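# Hang ball-filled shallow basket on stand peg by cord

## Task

Lift the shallow basket by its cord handle and hang that handle on the stand's peg, with all balls still inside the basket at the end; if any ball is outside, the task is failed.

## Robot and tools

Robot: two arms, left_arm and right_arm, each ending in a two-finger gripper. Calibrated bases in the scene frame: left_arm at (-0.015, +0.345, 0) m with quat_wxyz (+1.000, 0, 0, -0.022); right_arm at (-0.018, -0.254, 0) m with quat_wxyz (+1.000, 0, 0, +0.002). A camera stand is fixed to the floor behind the arms.

Frames. Scene frame: origin at table-top height, halfway between the nominal bases, +x out over the table, +z up, left_arm toward +y (arm names do not match image sides). Fixed cameras and the table use the scene frame. Everything about a hand (pose, velocity, target, wrist camera pose) is given in that arm's own base frame, and offsets run along that arm's base axes, with rotation about the Hand target's position. Printed positions and orientations may be off by a few centimetres, more at long reach. Gripper axes: fingers point along +z, they open and close along y; end_effector_position is between the pads, about 1 cm short of the tips.

The row: every movement argument is built from rows of 14 numbers, each in [-1, 1]: dx, dy, dz, rx, ry, rz, opening for left_arm, then the same seven for right_arm. Both arms always appear. The first six numbers per arm are an offset (not a pose) from that arm's Hand target as it stood when the action or move began; 1.0 equals 0.6 m for dx, dy, dz and 180 degrees for the rotation vector rx, ry, rz. Offsets whose xyz length exceeds 1.0 get shortened along their line. Opening is absolute: +1 fully open (0.094 m), -1 closed. Sending the same offset again moves the hand further. Sending six zeros re-asks for the current Hand target; to keep a gripper as is, repeat its present opening, since 0 means half open.

execute_actions: actions is a list of actions; each action is a list of up to 15 rows, one per 1/30 s step, all measured from the start pose of that action (not cumulative row to row); a short action repeats its final row to fill 15 steps. cameras picks images by name (["all"], [] or names); images arrive only if asked or if actions is empty. An empty call also reports the scene number and task.

move: target is one row or a list of up to 15 rows, each an offset from the same starting Hand targets. The gripper travels a straight line, turning the short way. speed is top path speed in m/s, 0.002 to 2.9 (default 0.25; rotation up to twice that in rad/s), one value or one per target. blend (m) rounds corners between list targets; 0 stops at each. opening_speed (0.2 or more per second on the -1..1 scale) ramps finger motion; grip_force (10 to 50 N per pad, per arm or shared) lowers squeeze and slows closing, and persists. blocking=false returns after about 0.5 s while motion continues. All paths end together, lasting 0.5 s to 10 s. Paths ignore obstacles and the other arm; fast moves overshoot and stray. Avoid routing a path near an arm's own base, which can flip its shoulder posture. The result adds a move: line: done, off_target, moving, held or fault, plus limits (paced = pose clipped, held = steps withheld). Done means at rest within 10 mm and 2 degrees; neither done nor off_target tells you about contact.

wait: seconds 0 to 10; arms hold their last command, a running move keeps going. stop: brakes a running move, needing some distance. zoom_image: camera (cam_high, cam_low, cam_left_wrist, cam_right_wrist) and region [x0, y0, x1, y1] in pixels, at most 504 by 504, from that camera's newest image. finished_scene: scene number; ends the scene permanently, so only call once the basket hangs stably with every ball in it and the robot clear.

Results: per-arm end_effector_position (m) and end_effector_quat_wxyz in its base frame, Hand target (your last command after clipping, the base for the next offsets), Joint positions (last value is measured finger gap in m), grip_measured (same scale as opening; reads up to 2.5 mm wide when empty, a bit narrow under squeeze), Joint velocities (may be shortened to within noise), joint torques (include arm weight, offset and noisy; entries 1 to 3 wrap at ±28 N m), Tool commands, motor temperatures.

Control behaviour: commanded orientation is clipped to 40 degrees from the measured one each step; position is favoured over orientation. Hands often rest a few cm short of target from friction or load; waiting does not fix it, a new command or an extra offset does. Near the first joint's axis small hand moves can swing the whole arm. A blocked arm keeps pushing until you command it back past the gripper. Grip force climbs about 1 N per 0.001 below first touch and jumps to full force near 20 N; close slowly on fragile items and open well above grip_measured to release. Joint ranges (rad): waist -2.618 to 3.054, shoulder 0 to 3.142, elbow 0 to 3.142 (straight 2.901), wrist pitch -1.571 to 1.571, wrist yaw -1.571 to 1.571, wrist roll -2.094 to 2.094.

Heat: holding loads, stretching out or pushing into something warms motors. MOTOR HOT appears from 75 °C; at 90 °C the arm folds and idles for the scene; at 100 °C it goes limp.

Avoid: dropping or tipping the basket or spilling balls, anything leaving the table, releasing moving items, fast impacts with the stand or table, pressing the two arms or grippers together (the clearance check does not guard grippers and wrist cameras, and a firm contact can fail the scene), straining wrist camera cables, and unnecessary arm stops. Loose objects may occasionally get nudged by outside pushes.

Cameras: cam_high and cam_low (fixed, 672x504, pinhole with radial distortion) and cam_left_wrist and cam_right_wrist (fisheye, 672x504), with intrinsics as listed in the setup.

Each tool is called by a JSON object that holds its "op" and its "data", one argument or row to a line.

## Session

{"op": "execute_actions", "data": {
  "actions": []
}}

Scene clock: 0.00 s.
left_arm: end_effector_position=(+0.2319, -0.1170, +0.2505) grip_measured=+1.000 end_effector_quat_wxyz=(+0.481, -0.123, +0.839, -0.224) | right_arm: end_effector_position=(+0.3218, +0.0422, +0.2484) grip_measured=+1.000 end_effector_quat_wxyz=(+0.438, +0.022, +0.889, +0.132)
Joint positions: left_arm=[-0.756 0.628 0.749 -0.618 -0.416 -0.797 0.094] | right_arm=[0.013 1.001 0.978 -0.613 -0.206 0.167 0.094]
Joint velocities: within noise
Joint torques (N m): no reading
Motor temperatures (°C): left_arm=[26 27 31 32 26 22 24] | right_arm=[25 26 30 32 29 27 26]
Heat: left arm: 32 °C; right arm: 32 °C.
Hand target: left_arm +0.2307, -0.1148, +0.2514; +0.482, -0.123, +0.839, -0.221 | right_arm +0.3204, +0.0423, +0.2509; +0.439, +0.020, +0.888, +0.132
Tool commands: left_gripper/opening=+1.0 right_gripper/opening=+1.0

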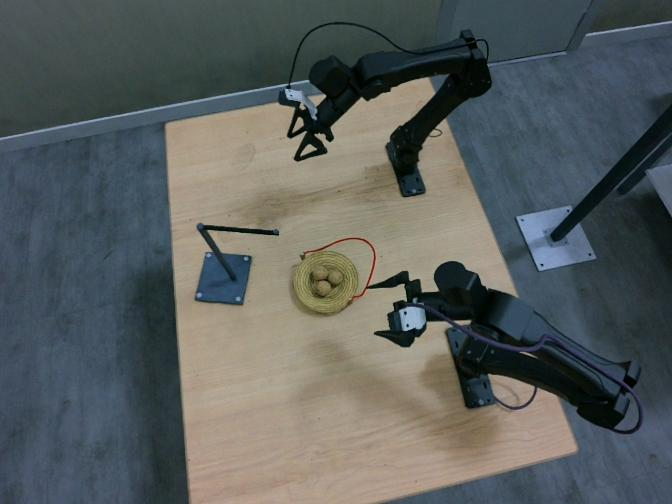

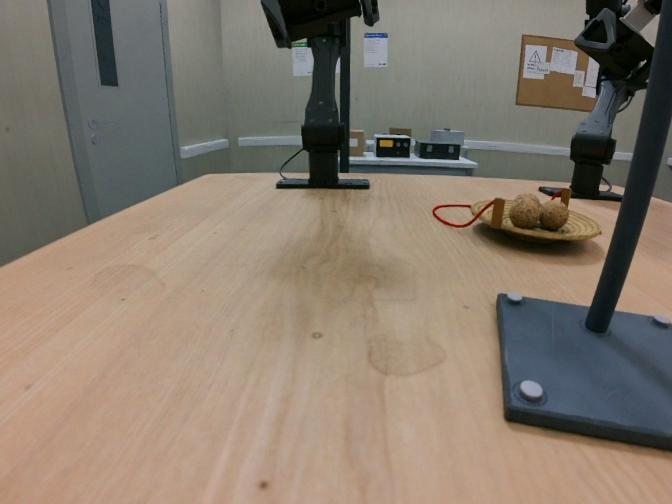

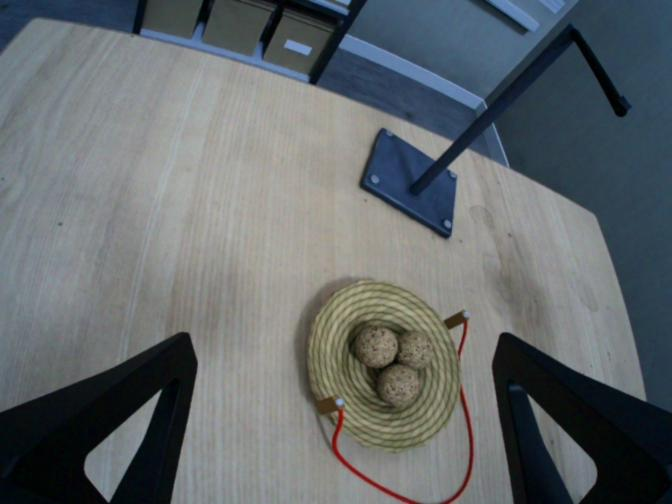

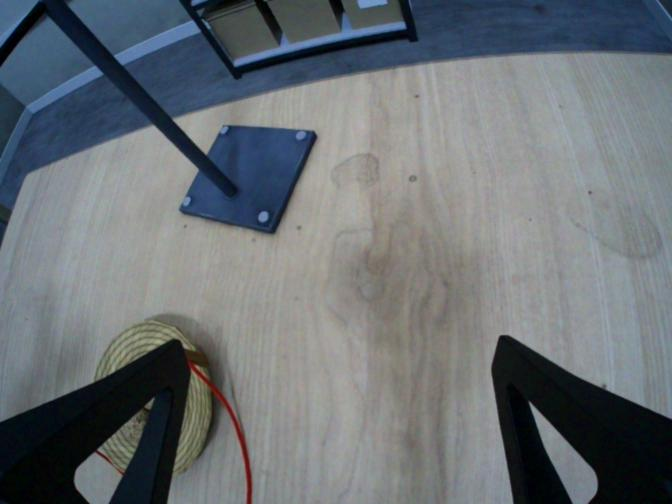

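{"op": "zoom_image", "data": {
  "camera": "cam_high",
  "region": [180, 190, 430, 378]
}}

{"op": "zoom_image", "data": {
  "camera": "cam_low",
  "region": [420, 150, 672, 339]
}}

{"op": "zoom_image", "data": {
  "camera": "cam_left_wrist",
  "region": [280, 0, 672, 294]
}}

{"op": "zoom_image", "data": {
  "camera": "cam_left_wrist",
  "region": [200, 250, 530, 504]
}}

Scaled by 2.016 from the camera's 672x504 image, which has a finer 960x720 frame.

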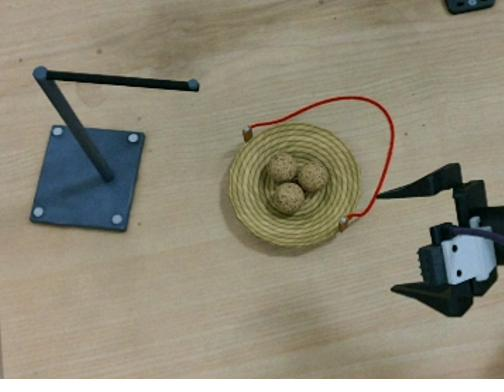

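Scaled by 2.000 from the camera's 672x504 image, which has a finer 960x720 frame.

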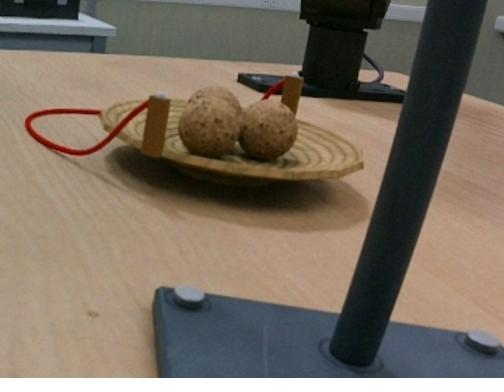

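Scaled by 1.286 from the camera's 672x504 image, which has a finer 960x720 frame.

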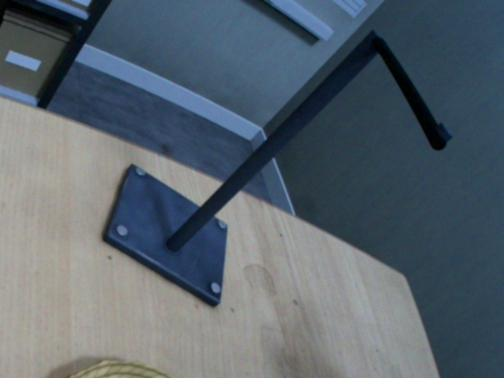

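Scaled by 1.527 from the camera's 672x504 image, which has a finer 960x720 frame.

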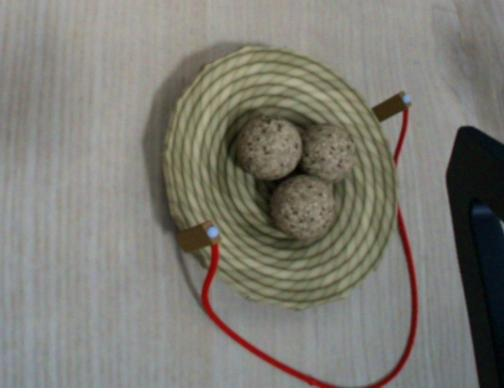

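{"op": "move", "data": {
  "target": [-0.083,-0.414,-0.085,0.292,0.237,-0.341,1,-0.117,-0.35,0,0,0,-0.222,1],
  "cameras": ["all"]
}}

Scene clock: 56.87 s.
left_arm: end_effector_position=(+0.1834, -0.3600, +0.2028) grip_measured=+1.000 end_effector_quat_wxyz=(+0.066, +0.434, +0.897, -0.045) | right_arm: end_effector_position=(+0.2495, -0.1673, +0.2543) grip_measured=+1.000 end_effector_quat_wxyz=(+0.461, +0.325, +0.825, -0.029)
Joint positions: left_arm=[-1.107 1.997 2.126 -1.541 -0.011 -0.205 0.094] | right_arm=[-0.742 0.91 0.961 -0.685 -0.248 0.135 0.094]
Joint torques (N m): left_arm=[-0.57 -9.92 8.36 0.39 0.09 0.1] | right_arm=[-0.38 -1.07 8.4 1.47 -0.23 -0.05]
Motor temperatures (°C): left_arm=[26 27 36 36 26 22 24] | right_arm=[25 26 33 36 28 26 26]
Heat: left arm: 36 °C; right arm: 36 °C.
Hand target: left_arm +0.1808, -0.3633, +0.2005; +0.001, +0.442, +0.897, +0.000 | right_arm +0.2502, -0.1677, +0.2509; +0.458, +0.323, +0.828, -0.026
Off the commanded pose: left_arm 0.005 m, 9 deg | right_arm 0.004 m, 1 deg.
joint sent to its limit (left arm) — joint 4 (wrist pitch), lower limit. The joint targets are off in orientation, not in position.
move: off_target (left_arm)

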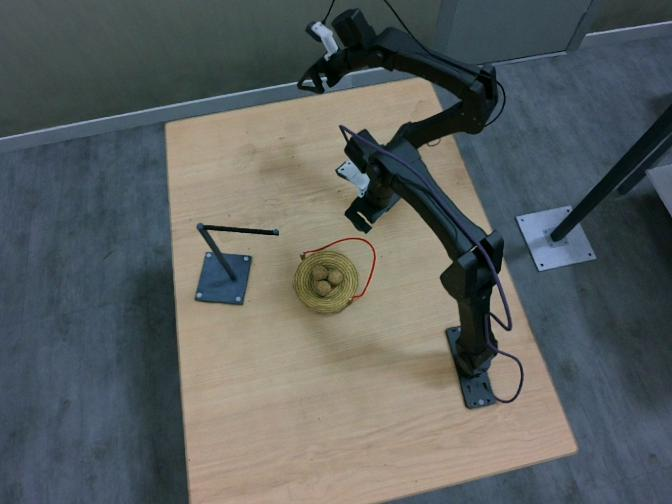

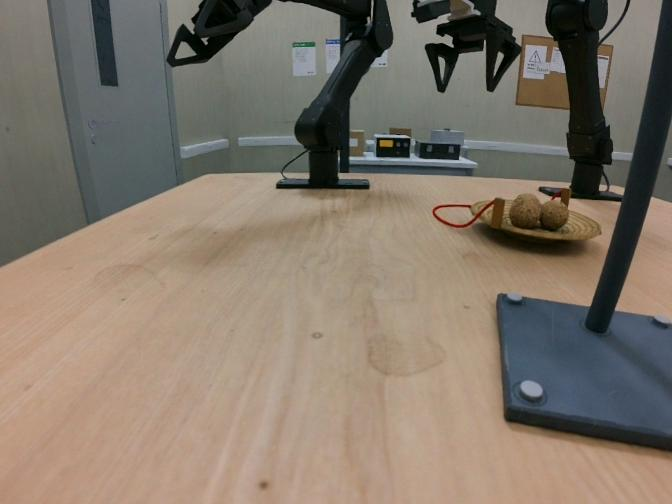

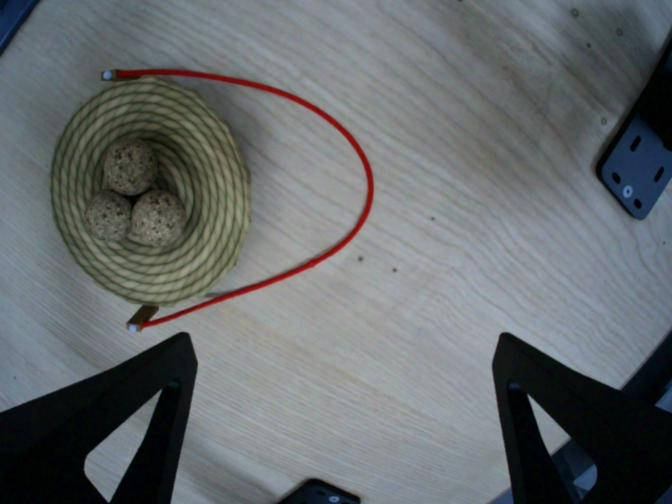

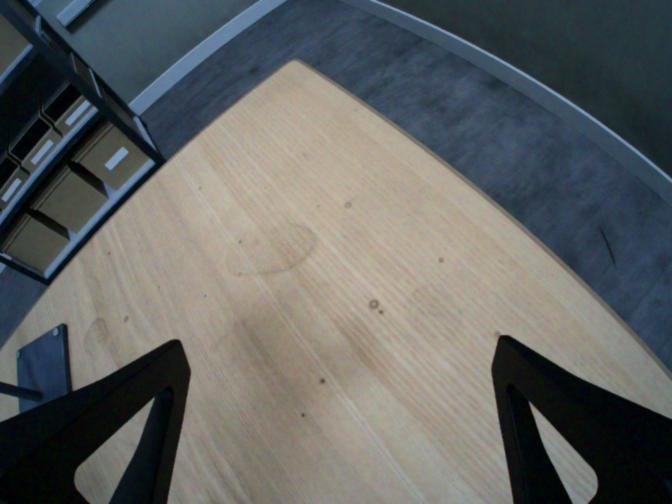

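{"op": "move", "data": {
  "target": [0,0,-0.117,0,0,0,1,0,0,0,0,0,0,1],
  "cameras": ["cam_left_wrist","cam_high"]
}}

Scene clock: 63.23 s.
left_arm: end_effector_position=(+0.1823, -0.3581, +0.1369) grip_measured=+1.000 end_effector_quat_wxyz=(+0.003, +0.436, +0.900, +0.004) | right_arm: end_effector_position=(+0.2495, -0.1673, +0.2543) grip_measured=+1.000 end_effector_quat_wxyz=(+0.461, +0.325, +0.825, -0.029)
Joint positions: left_arm=[-1.107 2.099 2.021 -1.492 -0.01 -0.204 0.094] | right_arm=[-0.742 0.91 0.961 -0.685 -0.248 0.135 0.094]
Joint torques (N m): left_arm=[-0.54 -12.19 5.81 0.47 0.08 0.09] | right_arm=[-0.35 -1.06 8.43 1.47 -0.23 -0.05]
Heat: left arm: 36 °C; right arm: 36 °C.
Hand target: left_arm +0.1808, -0.3632, +0.1303; +0.001, +0.442, +0.897, +0.000 | right_arm +0.2501, -0.1677, +0.2509; +0.458, +0.323, +0.828, -0.026
Off the commanded pose: left_arm 0.009 m, 1 deg | right_arm 0.003 m, 1 deg.
move: done
Images, in order (width x height): cam_high 672x504, cam_left_wrist 672x504.

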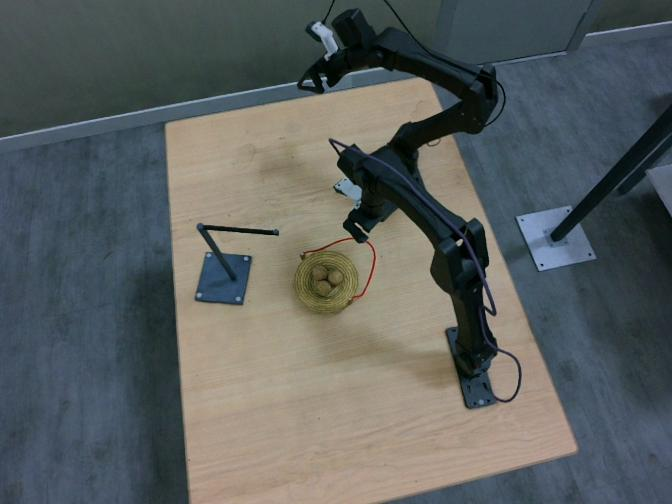

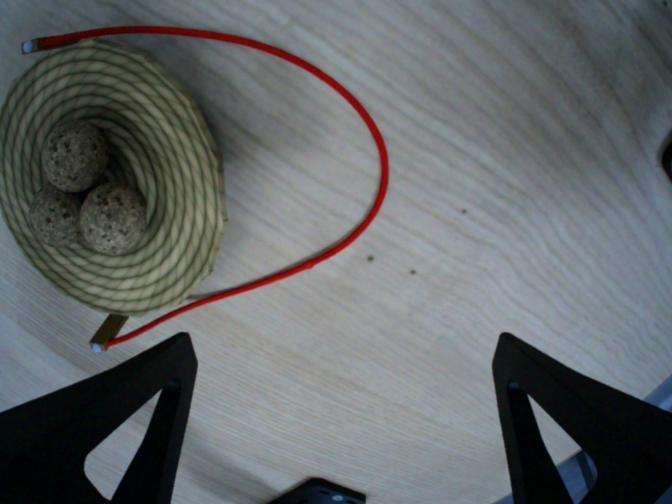

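{"op": "zoom_image", "data": {
  "camera": "cam_high",
  "region": [280, 130, 480, 280]
}}

{"op": "execute_actions", "data": {
  "actions": [],
  "cameras": ["cam_low"]
}}

{"op": "zoom_image", "data": {
  "camera": "cam_low",
  "region": [360, 20, 612, 270]
}}

Scaled by 2.520 from the camera's 672x504 image, which has a finer 960x720 frame.

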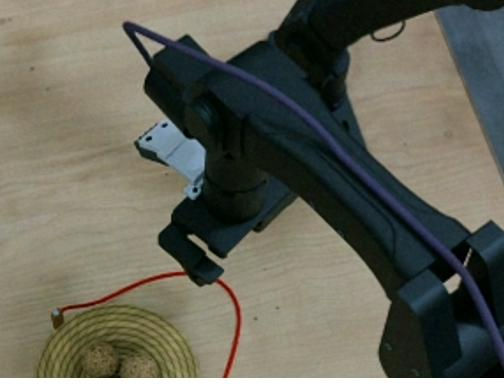

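Scene clock: 70.27 s.
left_arm: end_effector_position=(+0.1823, -0.3582, +0.1369) grip_measured=+1.000 end_effector_quat_wxyz=(+0.003, +0.436, +0.900, +0.004) | right_arm: end_effector_position=(+0.2495, -0.1673, +0.2543) grip_measured=+1.000 end_effector_quat_wxyz=(+0.461, +0.325, +0.825, -0.029)
Joint positions: left_arm=[-1.107 2.099 2.021 -1.492 -0.01 -0.204 0.094] | right_arm=[-0.742 0.91 0.961 -0.685 -0.248 0.135 0.094]
Joint velocities: within noise
Joint torques (N m): left_arm=[-0.53 -12.23 5.85 0.48 0.07 0.09] | right_arm=[-0.36 -1.06 8.42 1.47 -0.23 -0.05]
Motor temperatures (°C): left_arm=[26 28 36 34 26 22 24] | right_arm=[25 26 33 36 28 26 26]
Heat: left arm: 36 °C; right arm: 36 °C.
Hand target: left_arm +0.1808, -0.3632, +0.1303; +0.001, +0.442, +0.897, +0.000 | right_arm +0.2501, -0.1677, +0.2509; +0.458, +0.323, +0.828, -0.026
Tool commands: left_gripper/opening=+1.0 right_gripper/opening=+1.0
Off the commanded pose: left_arm 0.009 m, 1 deg | right_arm 0.003 m, 1 deg.
Images, in order (width x height): cam_low 672x504.

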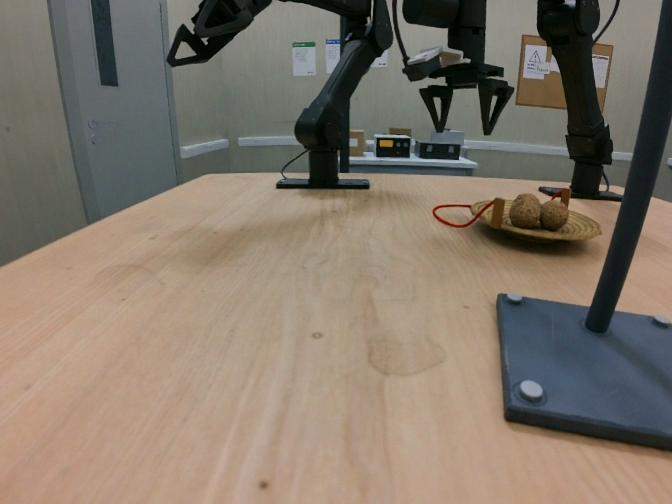

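Scaled by 2.000 from the camera's 672x504 image, which has a finer 960x720 frame.

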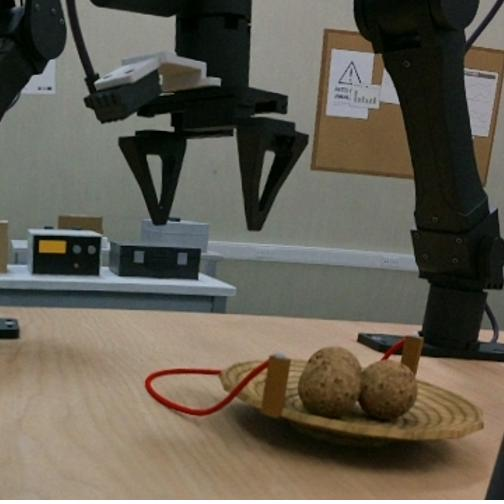

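{"op": "move", "data": {
  "target": [0.005,-0.033,-0.06,0,0,0,1,0,0,0,0,0,0,1],
  "cameras": ["all"]
}}

Scene clock: 80.67 s.
left_arm: end_effector_position=(+0.1867, -0.3788, +0.1059) grip_measured=+1.000 end_effector_quat_wxyz=(+0.008, +0.442, +0.897, +0.000) | right_arm: end_effector_position=(+0.2495, -0.1673, +0.2543) grip_measured=+1.000 end_effector_quat_wxyz=(+0.461, +0.325, +0.825, -0.029)
Joint positions: left_arm=[-1.119 2.164 1.999 -1.393 -0.01 -0.204 0.094] | right_arm=[-0.742 0.91 0.961 -0.685 -0.248 0.135 0.094]
Joint torques (N m): left_arm=[-0.72 -12.12 5.71 0.51 0.07 -0.08] | right_arm=[-0.35 -1.06 8.43 1.47 -0.23 -0.05]
Heat: left arm: 35 °C; right arm: 36 °C.
Hand target: left_arm +0.1838, -0.3831, +0.0943; +0.001, +0.442, +0.897, +0.000 | right_arm +0.2501, -0.1677, +0.2509; +0.458, +0.323, +0.828, -0.026
Off the commanded pose: left_arm 0.013 m, 1 deg | right_arm 0.003 m, 1 deg.
move: off_target (left_arm)

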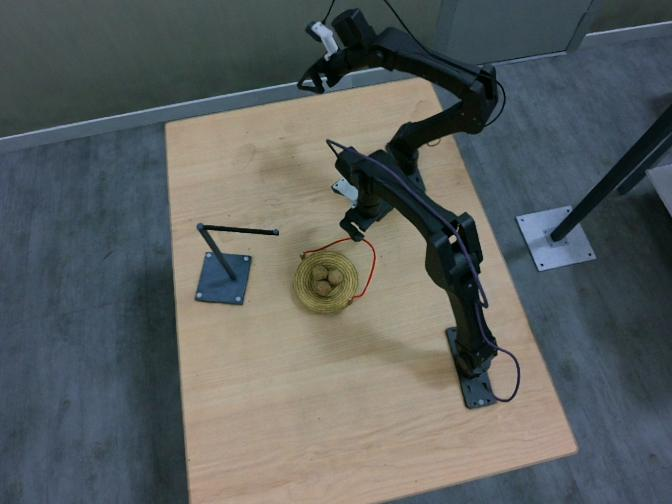

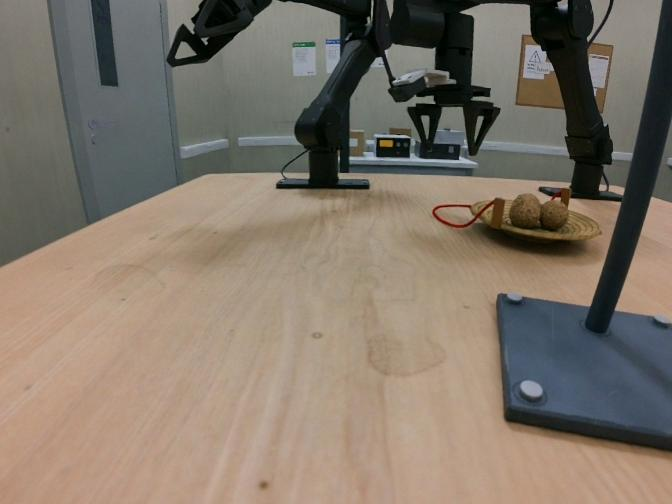

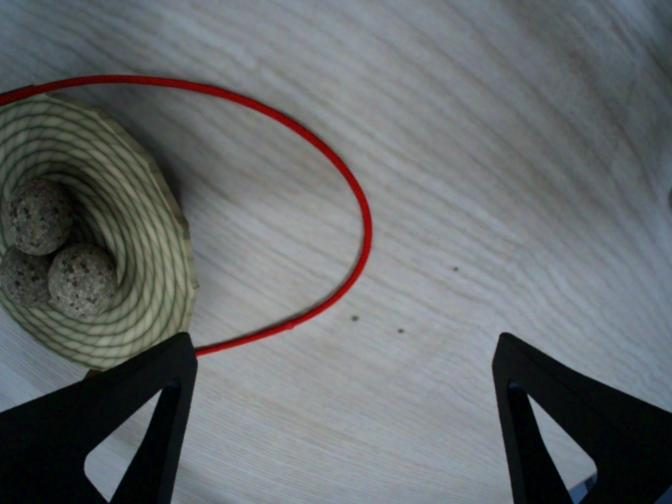

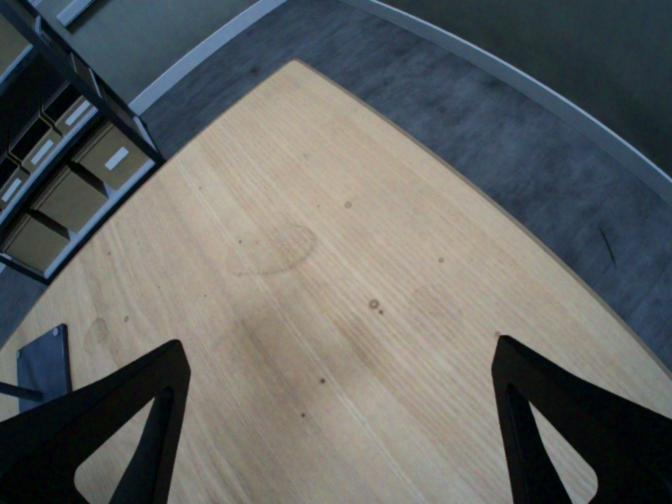

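{"op": "move", "data": {
  "target": [0.003,-0.025,-0.06,0,0,0,1,0,0,0,0,0,0,1],
  "cameras": ["all"]
}}

{"op": "zoom_image", "data": {
  "camera": "cam_low",
  "region": [360, 70, 562, 270]
}}

Scene clock: 83.93 s.
left_arm: end_effector_position=(+0.1893, -0.3946, +0.0709) grip_measured=+1.000 end_effector_quat_wxyz=(+0.009, +0.442, +0.897, -0.001) | right_arm: end_effector_position=(+0.2495, -0.1673, +0.2543) grip_measured=+1.000 end_effector_quat_wxyz=(+0.461, +0.325, +0.825, -0.029)
Joint positions: left_arm=[-1.13 2.232 1.969 -1.294 -0.01 -0.214 0.094] | right_arm=[-0.742 0.91 0.961 -0.685 -0.248 0.135 0.094]
Joint torques (N m): left_arm=[-0.79 -12.62 5.74 0.51 0.07 -0.08] | right_arm=[-0.36 -1.06 8.42 1.47 -0.22 -0.05]
Heat: left arm: 35 °C; right arm: 36 °C.
Hand target: left_arm +0.1856, -0.3980, +0.0582; +0.001, +0.442, +0.897, +0.000 | right_arm +0.2501, -0.1677, +0.2509; +0.458, +0.323, +0.828, -0.026
Off the commanded pose: left_arm 0.014 m, 1 deg | right_arm 0.003 m, 1 deg.
move: off_target (left_arm)

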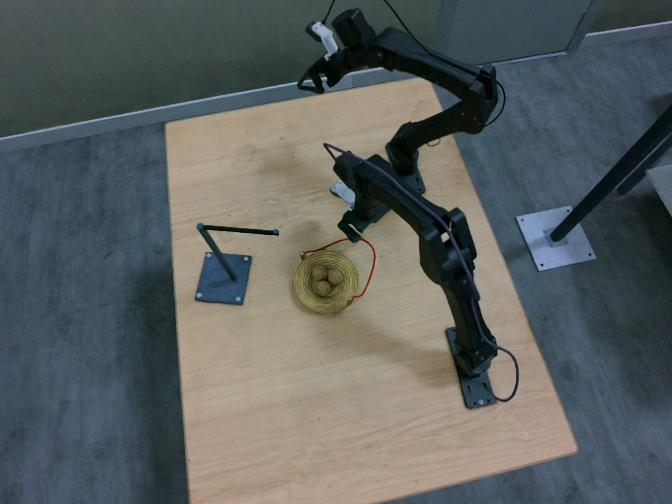

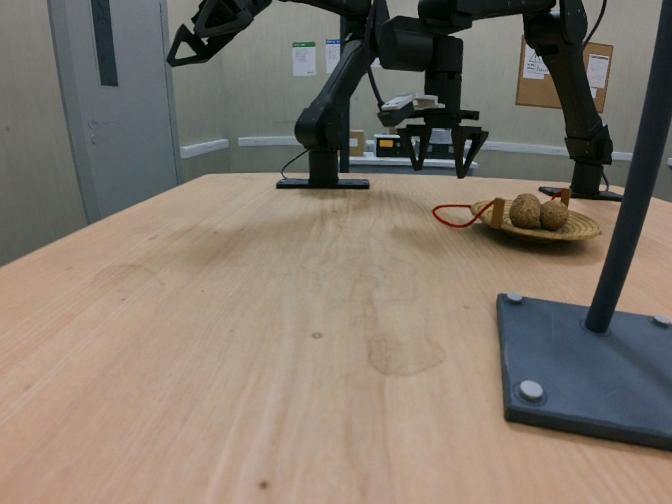

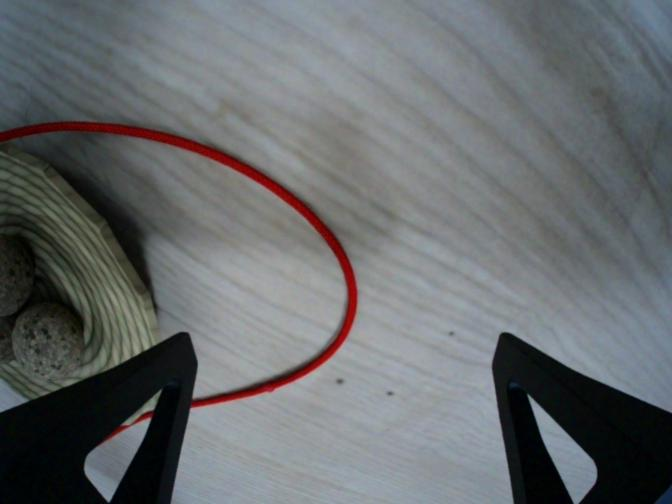

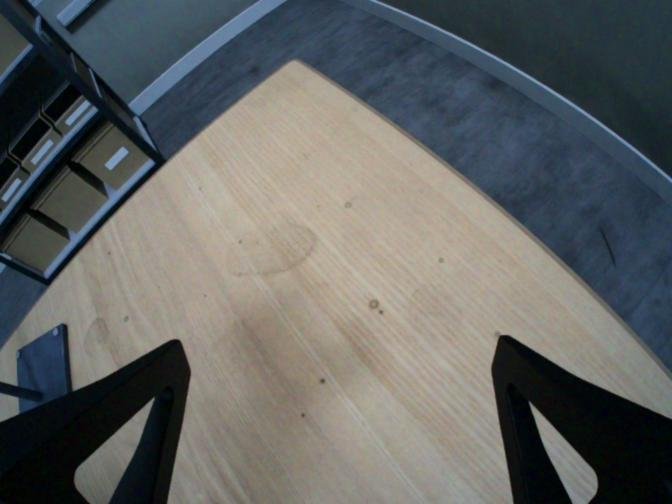

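Scaled by 2.495 from the camera's 672x504 image, which has a finer 960x720 frame.

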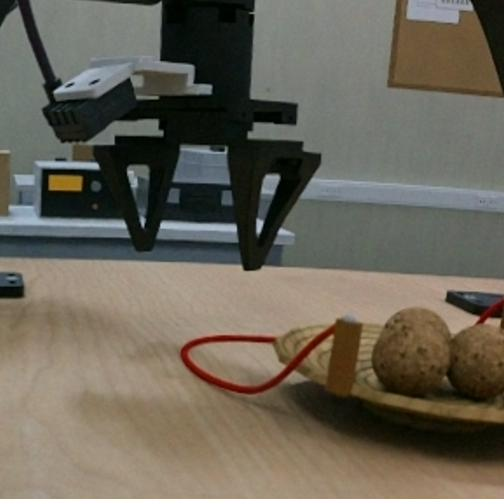

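{"op": "move", "data": {
  "target": [-0.005,-0.004,-0.055,0,0,0,1,0,0,0,0,0,0,1],
  "cameras": ["cam_low","cam_left_wrist"],
  "speed": 0.1
}}

{"op": "zoom_image", "data": {
  "camera": "cam_low",
  "region": [360, 100, 560, 250]
}}

Scene clock: 91.47 s.
left_arm: end_effector_position=(+0.1875, -0.3994, +0.0415) grip_measured=+1.000 end_effector_quat_wxyz=(+0.013, +0.442, +0.897, -0.004) | right_arm: end_effector_position=(+0.2495, -0.1673, +0.2543) grip_measured=+1.000 end_effector_quat_wxyz=(+0.461, +0.325, +0.825, -0.029)
Joint positions: left_arm=[-1.138 2.247 1.877 -1.177 -0.01 -0.222 0.094] | right_arm=[-0.742 0.91 0.961 -0.685 -0.248 0.135 0.094]
Joint torques (N m): left_arm=[-0.77 -12.37 5.39 0.53 0.07 -0.09] | right_arm=[-0.36 -1.06 8.43 1.47 -0.23 -0.05]
Heat: left arm: 34 °C; right arm: 36 °C.
Hand target: left_arm +0.1826, -0.4004, +0.0252; +0.001, +0.442, +0.897, +0.000 | right_arm +0.2501, -0.1677, +0.2509; +0.458, +0.323, +0.828, -0.026
Off the commanded pose: left_arm 0.017 m, 1 deg | right_arm 0.003 m, 1 deg.
move: off_target (left_arm)
Images, in order (width x height): cam_low 672x504, cam_left_wrist 672x504.

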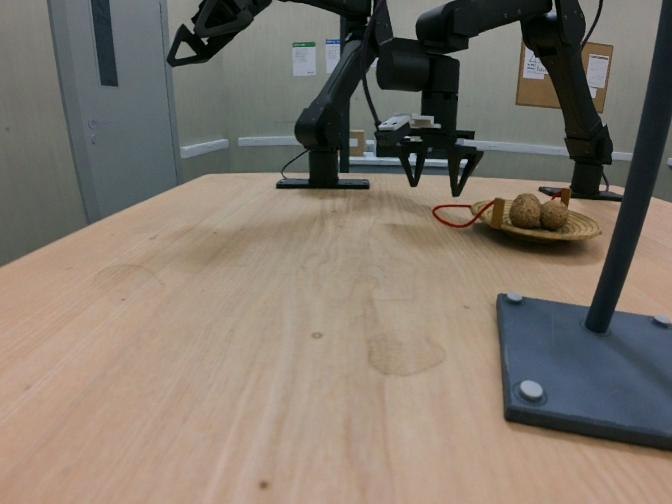

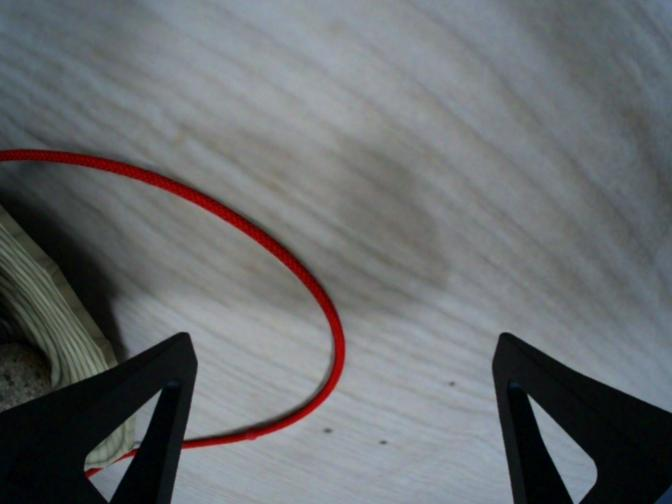

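Scaled by 2.520 from the camera's 672x504 image, which has a finer 960x720 frame.

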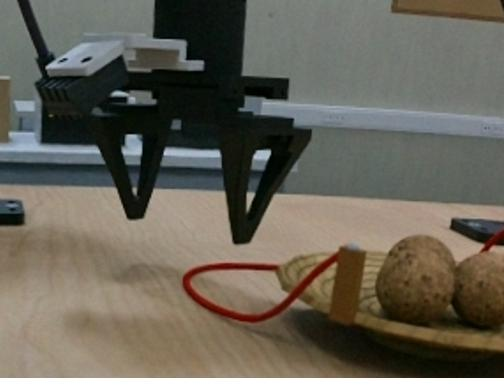

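{"op": "move", "data": {
  "target": [-0.011,0.015,-0.033,0,0,0,1,0,0,0,0,0,0,1],
  "cameras": ["cam_low","cam_left_wrist"],
  "speed": 0.08
}}

{"op": "zoom_image", "data": {
  "camera": "cam_low",
  "region": [360, 100, 560, 250]
}}

Scene clock: 100.67 s.
left_arm: end_effector_position=(+0.1806, -0.3898, +0.0132) grip_measured=+1.000 end_effector_quat_wxyz=(+0.001, +0.441, +0.897, +0.002) | right_arm: end_effector_position=(+0.2495, -0.1673, +0.2543) grip_measured=+1.000 end_effector_quat_wxyz=(+0.461, +0.325, +0.825, -0.029)
Joint positions: left_arm=[-1.142 2.247 1.763 -1.088 -0.006 -0.227 0.094] | right_arm=[-0.742 0.91 0.961 -0.685 -0.248 0.135 0.094]
Joint torques (N m): left_arm=[-0.96 -14.45 4.63 0.53 0.04 -0.09] | right_arm=[-0.38 -1.06 8.43 1.47 -0.23 -0.05]
Motor temperatures (°C): left_arm=[25 33 34 32 26 22 24] | right_arm=[25 25 33 36 28 26 26]
Heat: left arm: 34 °C; right arm: 36 °C.
Hand target: left_arm +0.1760, -0.3914, +0.0054; +0.001, +0.442, +0.897, +0.000 | right_arm +0.2501, -0.1677, +0.2509; +0.458, +0.323, +0.828, -0.026
Off the commanded pose: left_arm 0.009 m, 0 deg | right_arm 0.003 m, 1 deg.
move: done
Images, in order (width x height): cam_low 672x504, cam_left_wrist 672x504.

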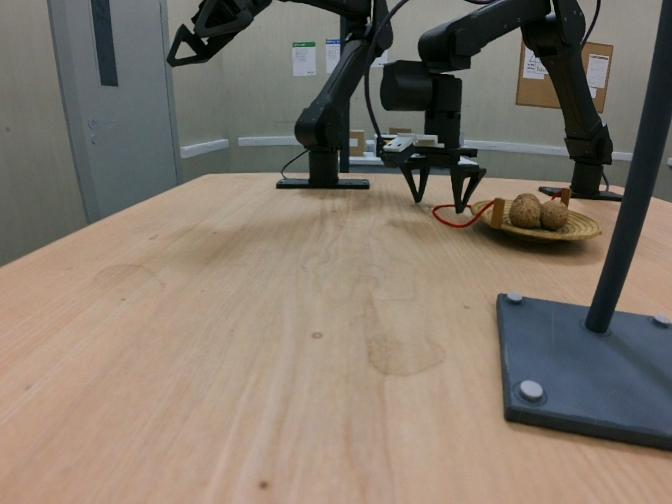

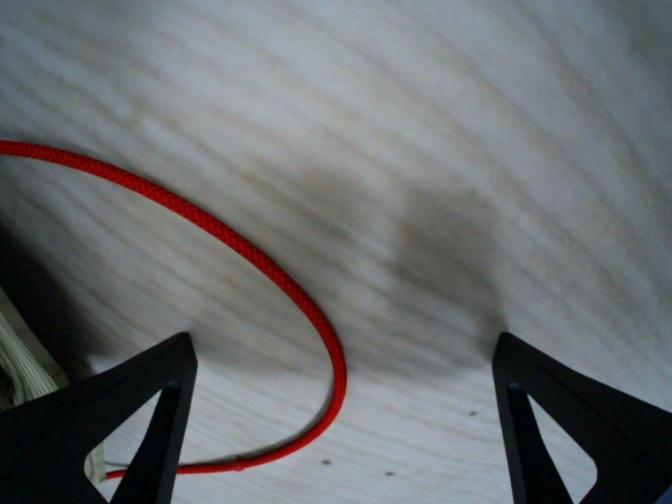

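Scaled by 2.520 from the camera's 672x504 image, which has a finer 960x720 frame.

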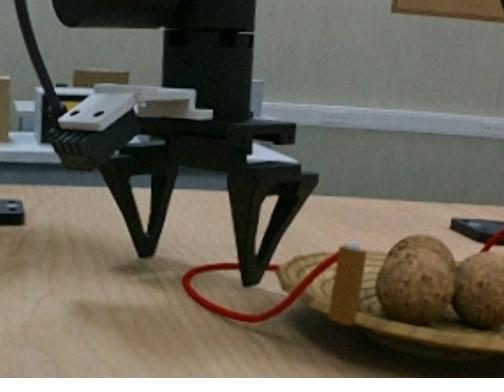

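{"op": "move", "data": {
  "target": [0,0,0,0,0,0,-0.6,0,0,0,0,0,0,1],
  "cameras": ["cam_low","cam_left_wrist"],
  "opening_speed": 1
}}

{"op": "zoom_image", "data": {
  "camera": "cam_low",
  "region": [360, 100, 560, 250]
}}

Scene clock: 105.90 s.
left_arm: end_effector_position=(+0.1816, -0.3920, +0.0132) grip_measured=-0.598 end_effector_quat_wxyz=(+0.005, +0.441, +0.898, -0.001) | right_arm: end_effector_position=(+0.2495, -0.1673, +0.2543) grip_measured=+1.000 end_effector_quat_wxyz=(+0.461, +0.325, +0.825, -0.029)
Joint positions: left_arm=[-1.142 2.247 1.763 -1.079 -0.005 -0.229 0.019] | right_arm=[-0.742 0.91 0.961 -0.685 -0.248 0.135 0.094]
Joint torques (N m): left_arm=[-0.98 -14.48 4.63 0.49 0.04 -0.08] | right_arm=[-0.38 -1.07 8.42 1.47 -0.23 -0.05]
Heat: left arm: 34 °C; right arm: 36 °C.
Hand target: left_arm +0.1760, -0.3914, +0.0054; +0.001, +0.442, +0.897, +0.000 | right_arm +0.2501, -0.1677, +0.2509; +0.458, +0.323, +0.828, -0.026
Off the commanded pose: left_arm 0.010 m, 1 deg | right_arm 0.003 m, 1 deg.
move: done
Images, in order (width x height): cam_low 672x504, cam_left_wrist 672x504.

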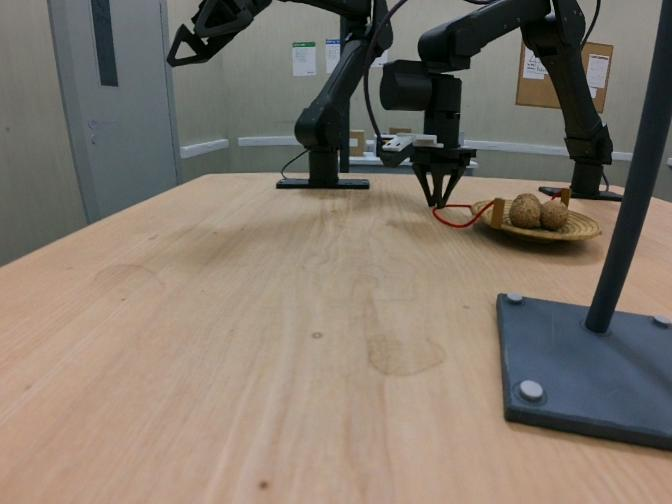

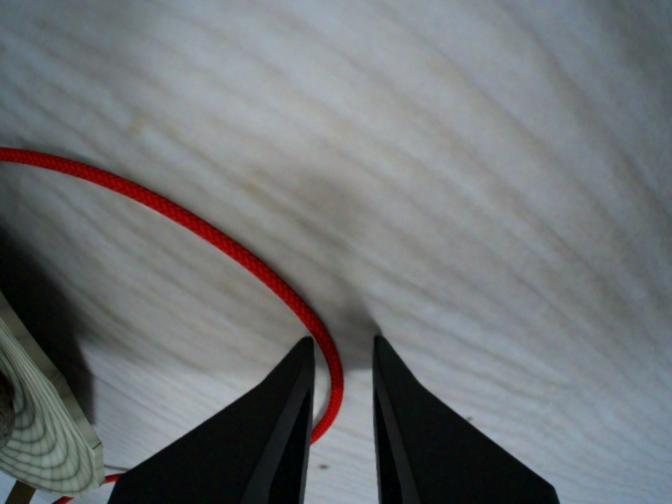

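Scaled by 2.520 from the camera's 672x504 image, which has a finer 960x720 frame.

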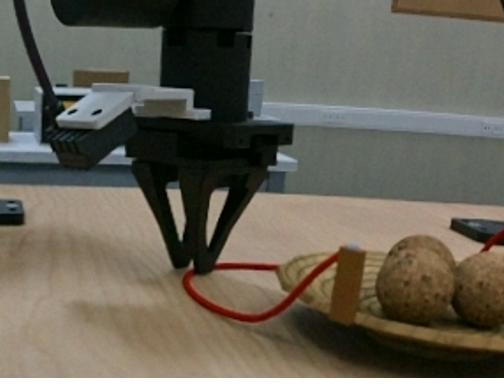

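{"op": "move", "data": {
  "target": [0,0,0,0,0,0,-1,0,0,0,0,0,0,1],
  "cameras": ["cam_low","cam_left_wrist"],
  "opening_speed": 0.6
}}

{"op": "zoom_image", "data": {
  "camera": "cam_left_wrist",
  "region": [230, 260, 470, 440]
}}

{"op": "zoom_image", "data": {
  "camera": "cam_low",
  "region": [400, 160, 520, 250]
}}

Scene clock: 110.10 s.
left_arm: end_effector_position=(+0.1816, -0.3921, +0.0132) grip_measured=-0.943 end_effector_quat_wxyz=(+0.005, +0.441, +0.898, -0.001) | right_arm: end_effector_position=(+0.2495, -0.1673, +0.2543) grip_measured=+1.000 end_effector_quat_wxyz=(+0.461, +0.325, +0.825, -0.029)
Joint positions: left_arm=[-1.142 2.247 1.763 -1.078 -0.005 -0.229 0.003] | right_arm=[-0.742 0.91 0.961 -0.685 -0.248 0.135 0.094]
Joint torques (N m): left_arm=[-0.96 -14.48 4.63 0.48 0.03 -0.08] | right_arm=[-0.38 -1.07 8.42 1.47 -0.23 -0.05]
Heat: left arm: 35 °C; right arm: 36 °C.
Hand target: left_arm +0.1760, -0.3914, +0.0054; +0.001, +0.442, +0.897, +0.000 | right_arm +0.2501, -0.1677, +0.2509; +0.458, +0.323, +0.828, -0.026
Off the commanded pose: left_arm 0.010 m, 1 deg | right_arm 0.003 m, 1 deg.
move: done
Images, in order (width x height): cam_low 672x504, cam_left_wrist 672x504.

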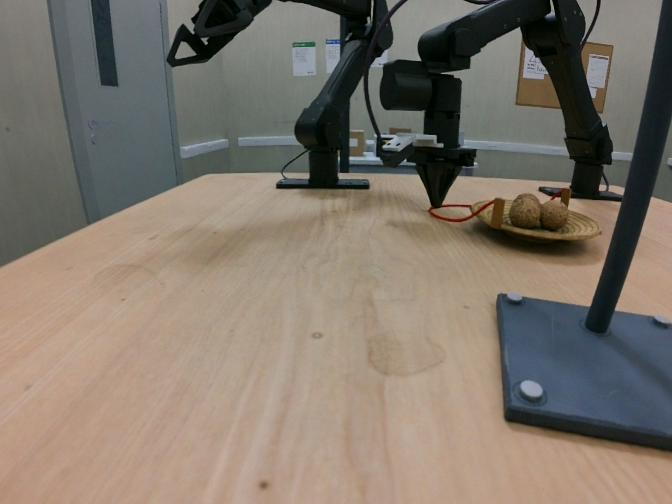

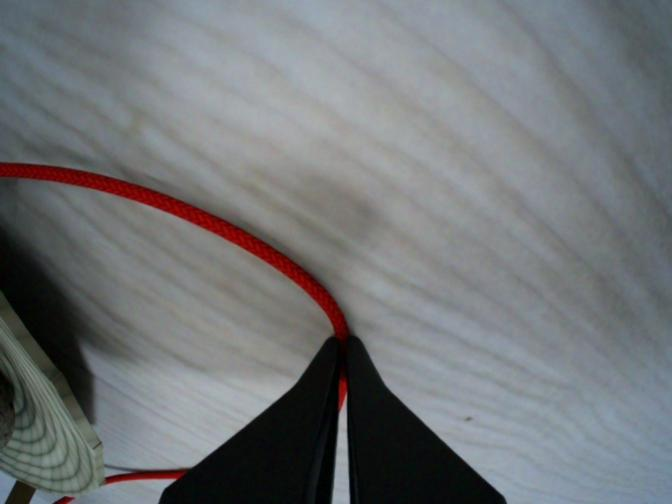

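Scaled by 2.100 from the camera's 672x504 image, which has a finer 960x720 frame.

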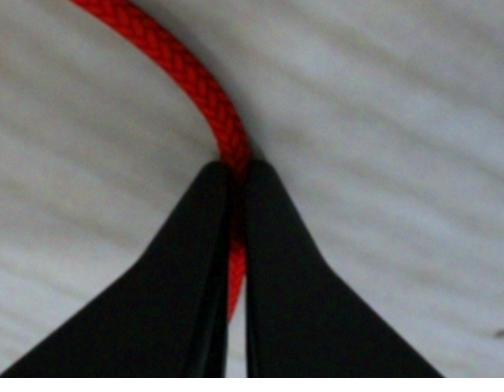

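Scaled by 4.200 from the camera's 672x504 image, which has a finer 960x720 frame.

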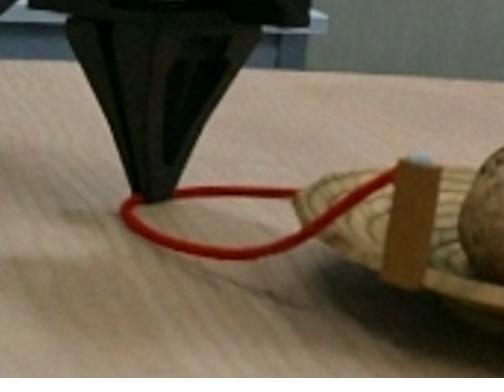

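{"op": "move", "data": {
  "target": [
    [0.0293,0.0135,0.121,0,0,0,-1,0,0,0,0,0,0,1],
    [0.11,0.051,0.209,0,0,0,-1,0,0,0,0,0,0,1],
    [0.2,0.093,0.235,0,0,0,-1,0,0,0,0,0,0,1]
  ],
  "cameras": ["all"],
  "speed": 0.08,
  "blend": [0.03,0.03,0]
}}

{"op": "zoom_image", "data": {
  "camera": "cam_low",
  "region": [400, 60, 620, 250]
}}

Scene clock: 119.10 s.
left_arm: end_effector_position=(+0.2955, -0.3348, +0.1476) grip_measured=-0.947 end_effector_quat_wxyz=(+0.038, +0.438, +0.898, -0.013) | right_arm: end_effector_position=(+0.2495, -0.1673, +0.2543) grip_measured=+1.000 end_effector_quat_wxyz=(+0.461, +0.325, +0.825, -0.029)
Joint positions: left_arm=[-0.852 2.246 2.298 -1.542 -0.005 0.057 0.002] | right_arm=[-0.742 0.91 0.961 -0.685 -0.248 0.135 0.094]
Joint torques (N m): left_arm=[0.12 -13.08 8.29 0.23 0.04 0.09] | right_arm=[-0.36 -1.07 8.43 1.47 -0.23 -0.06]
Heat: left arm: 36 °C; right arm: 36 °C.
Hand target: left_arm +0.2961, -0.3357, +0.1465; +0.001, +0.442, +0.897, +0.000 | right_arm +0.2501, -0.1677, +0.2509; +0.458, +0.323, +0.828, -0.026
Off the commanded pose: left_arm 0.002 m, 5 deg | right_arm 0.004 m, 1 deg.
joint sent to its limit (left arm) — joint 4 (wrist pitch), lower limit. The joint targets are off in orientation, not in position.
move: off_target (left_arm)

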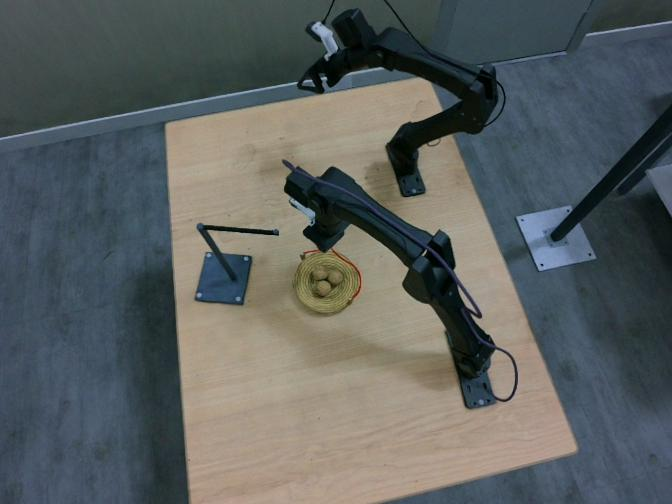

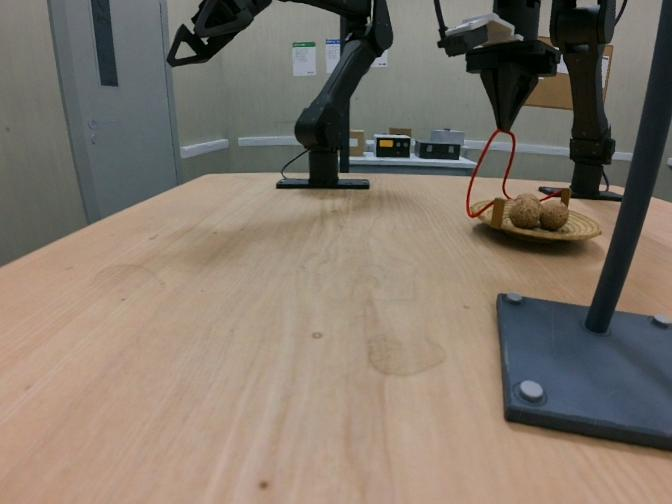

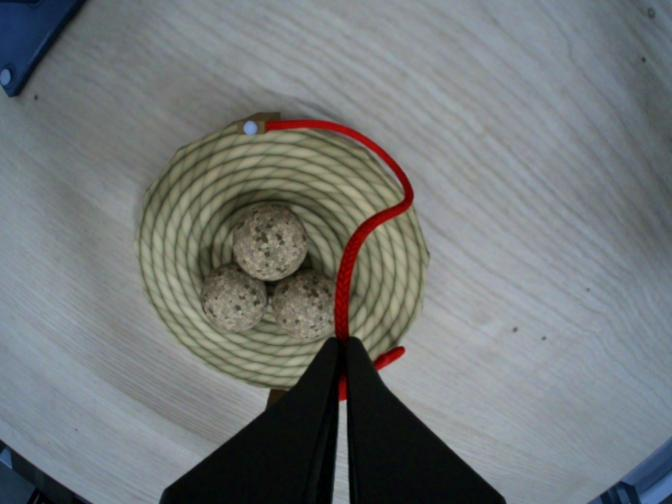

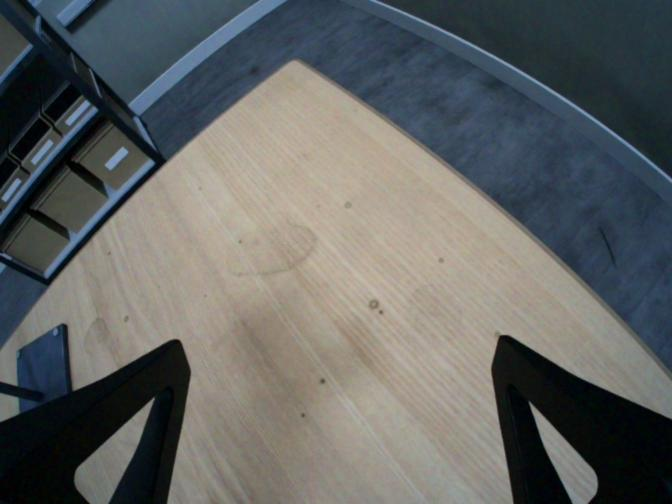

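Scaled by 2.291 from the camera's 672x504 image, which has a finer 960x720 frame.

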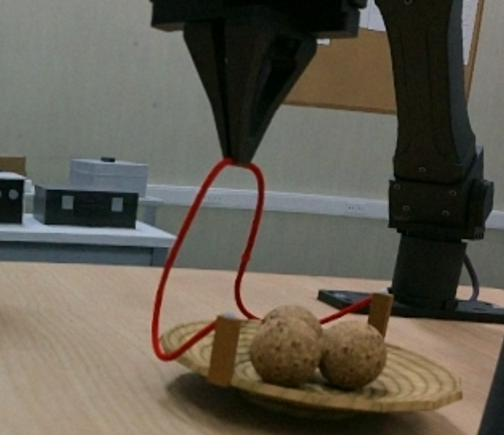

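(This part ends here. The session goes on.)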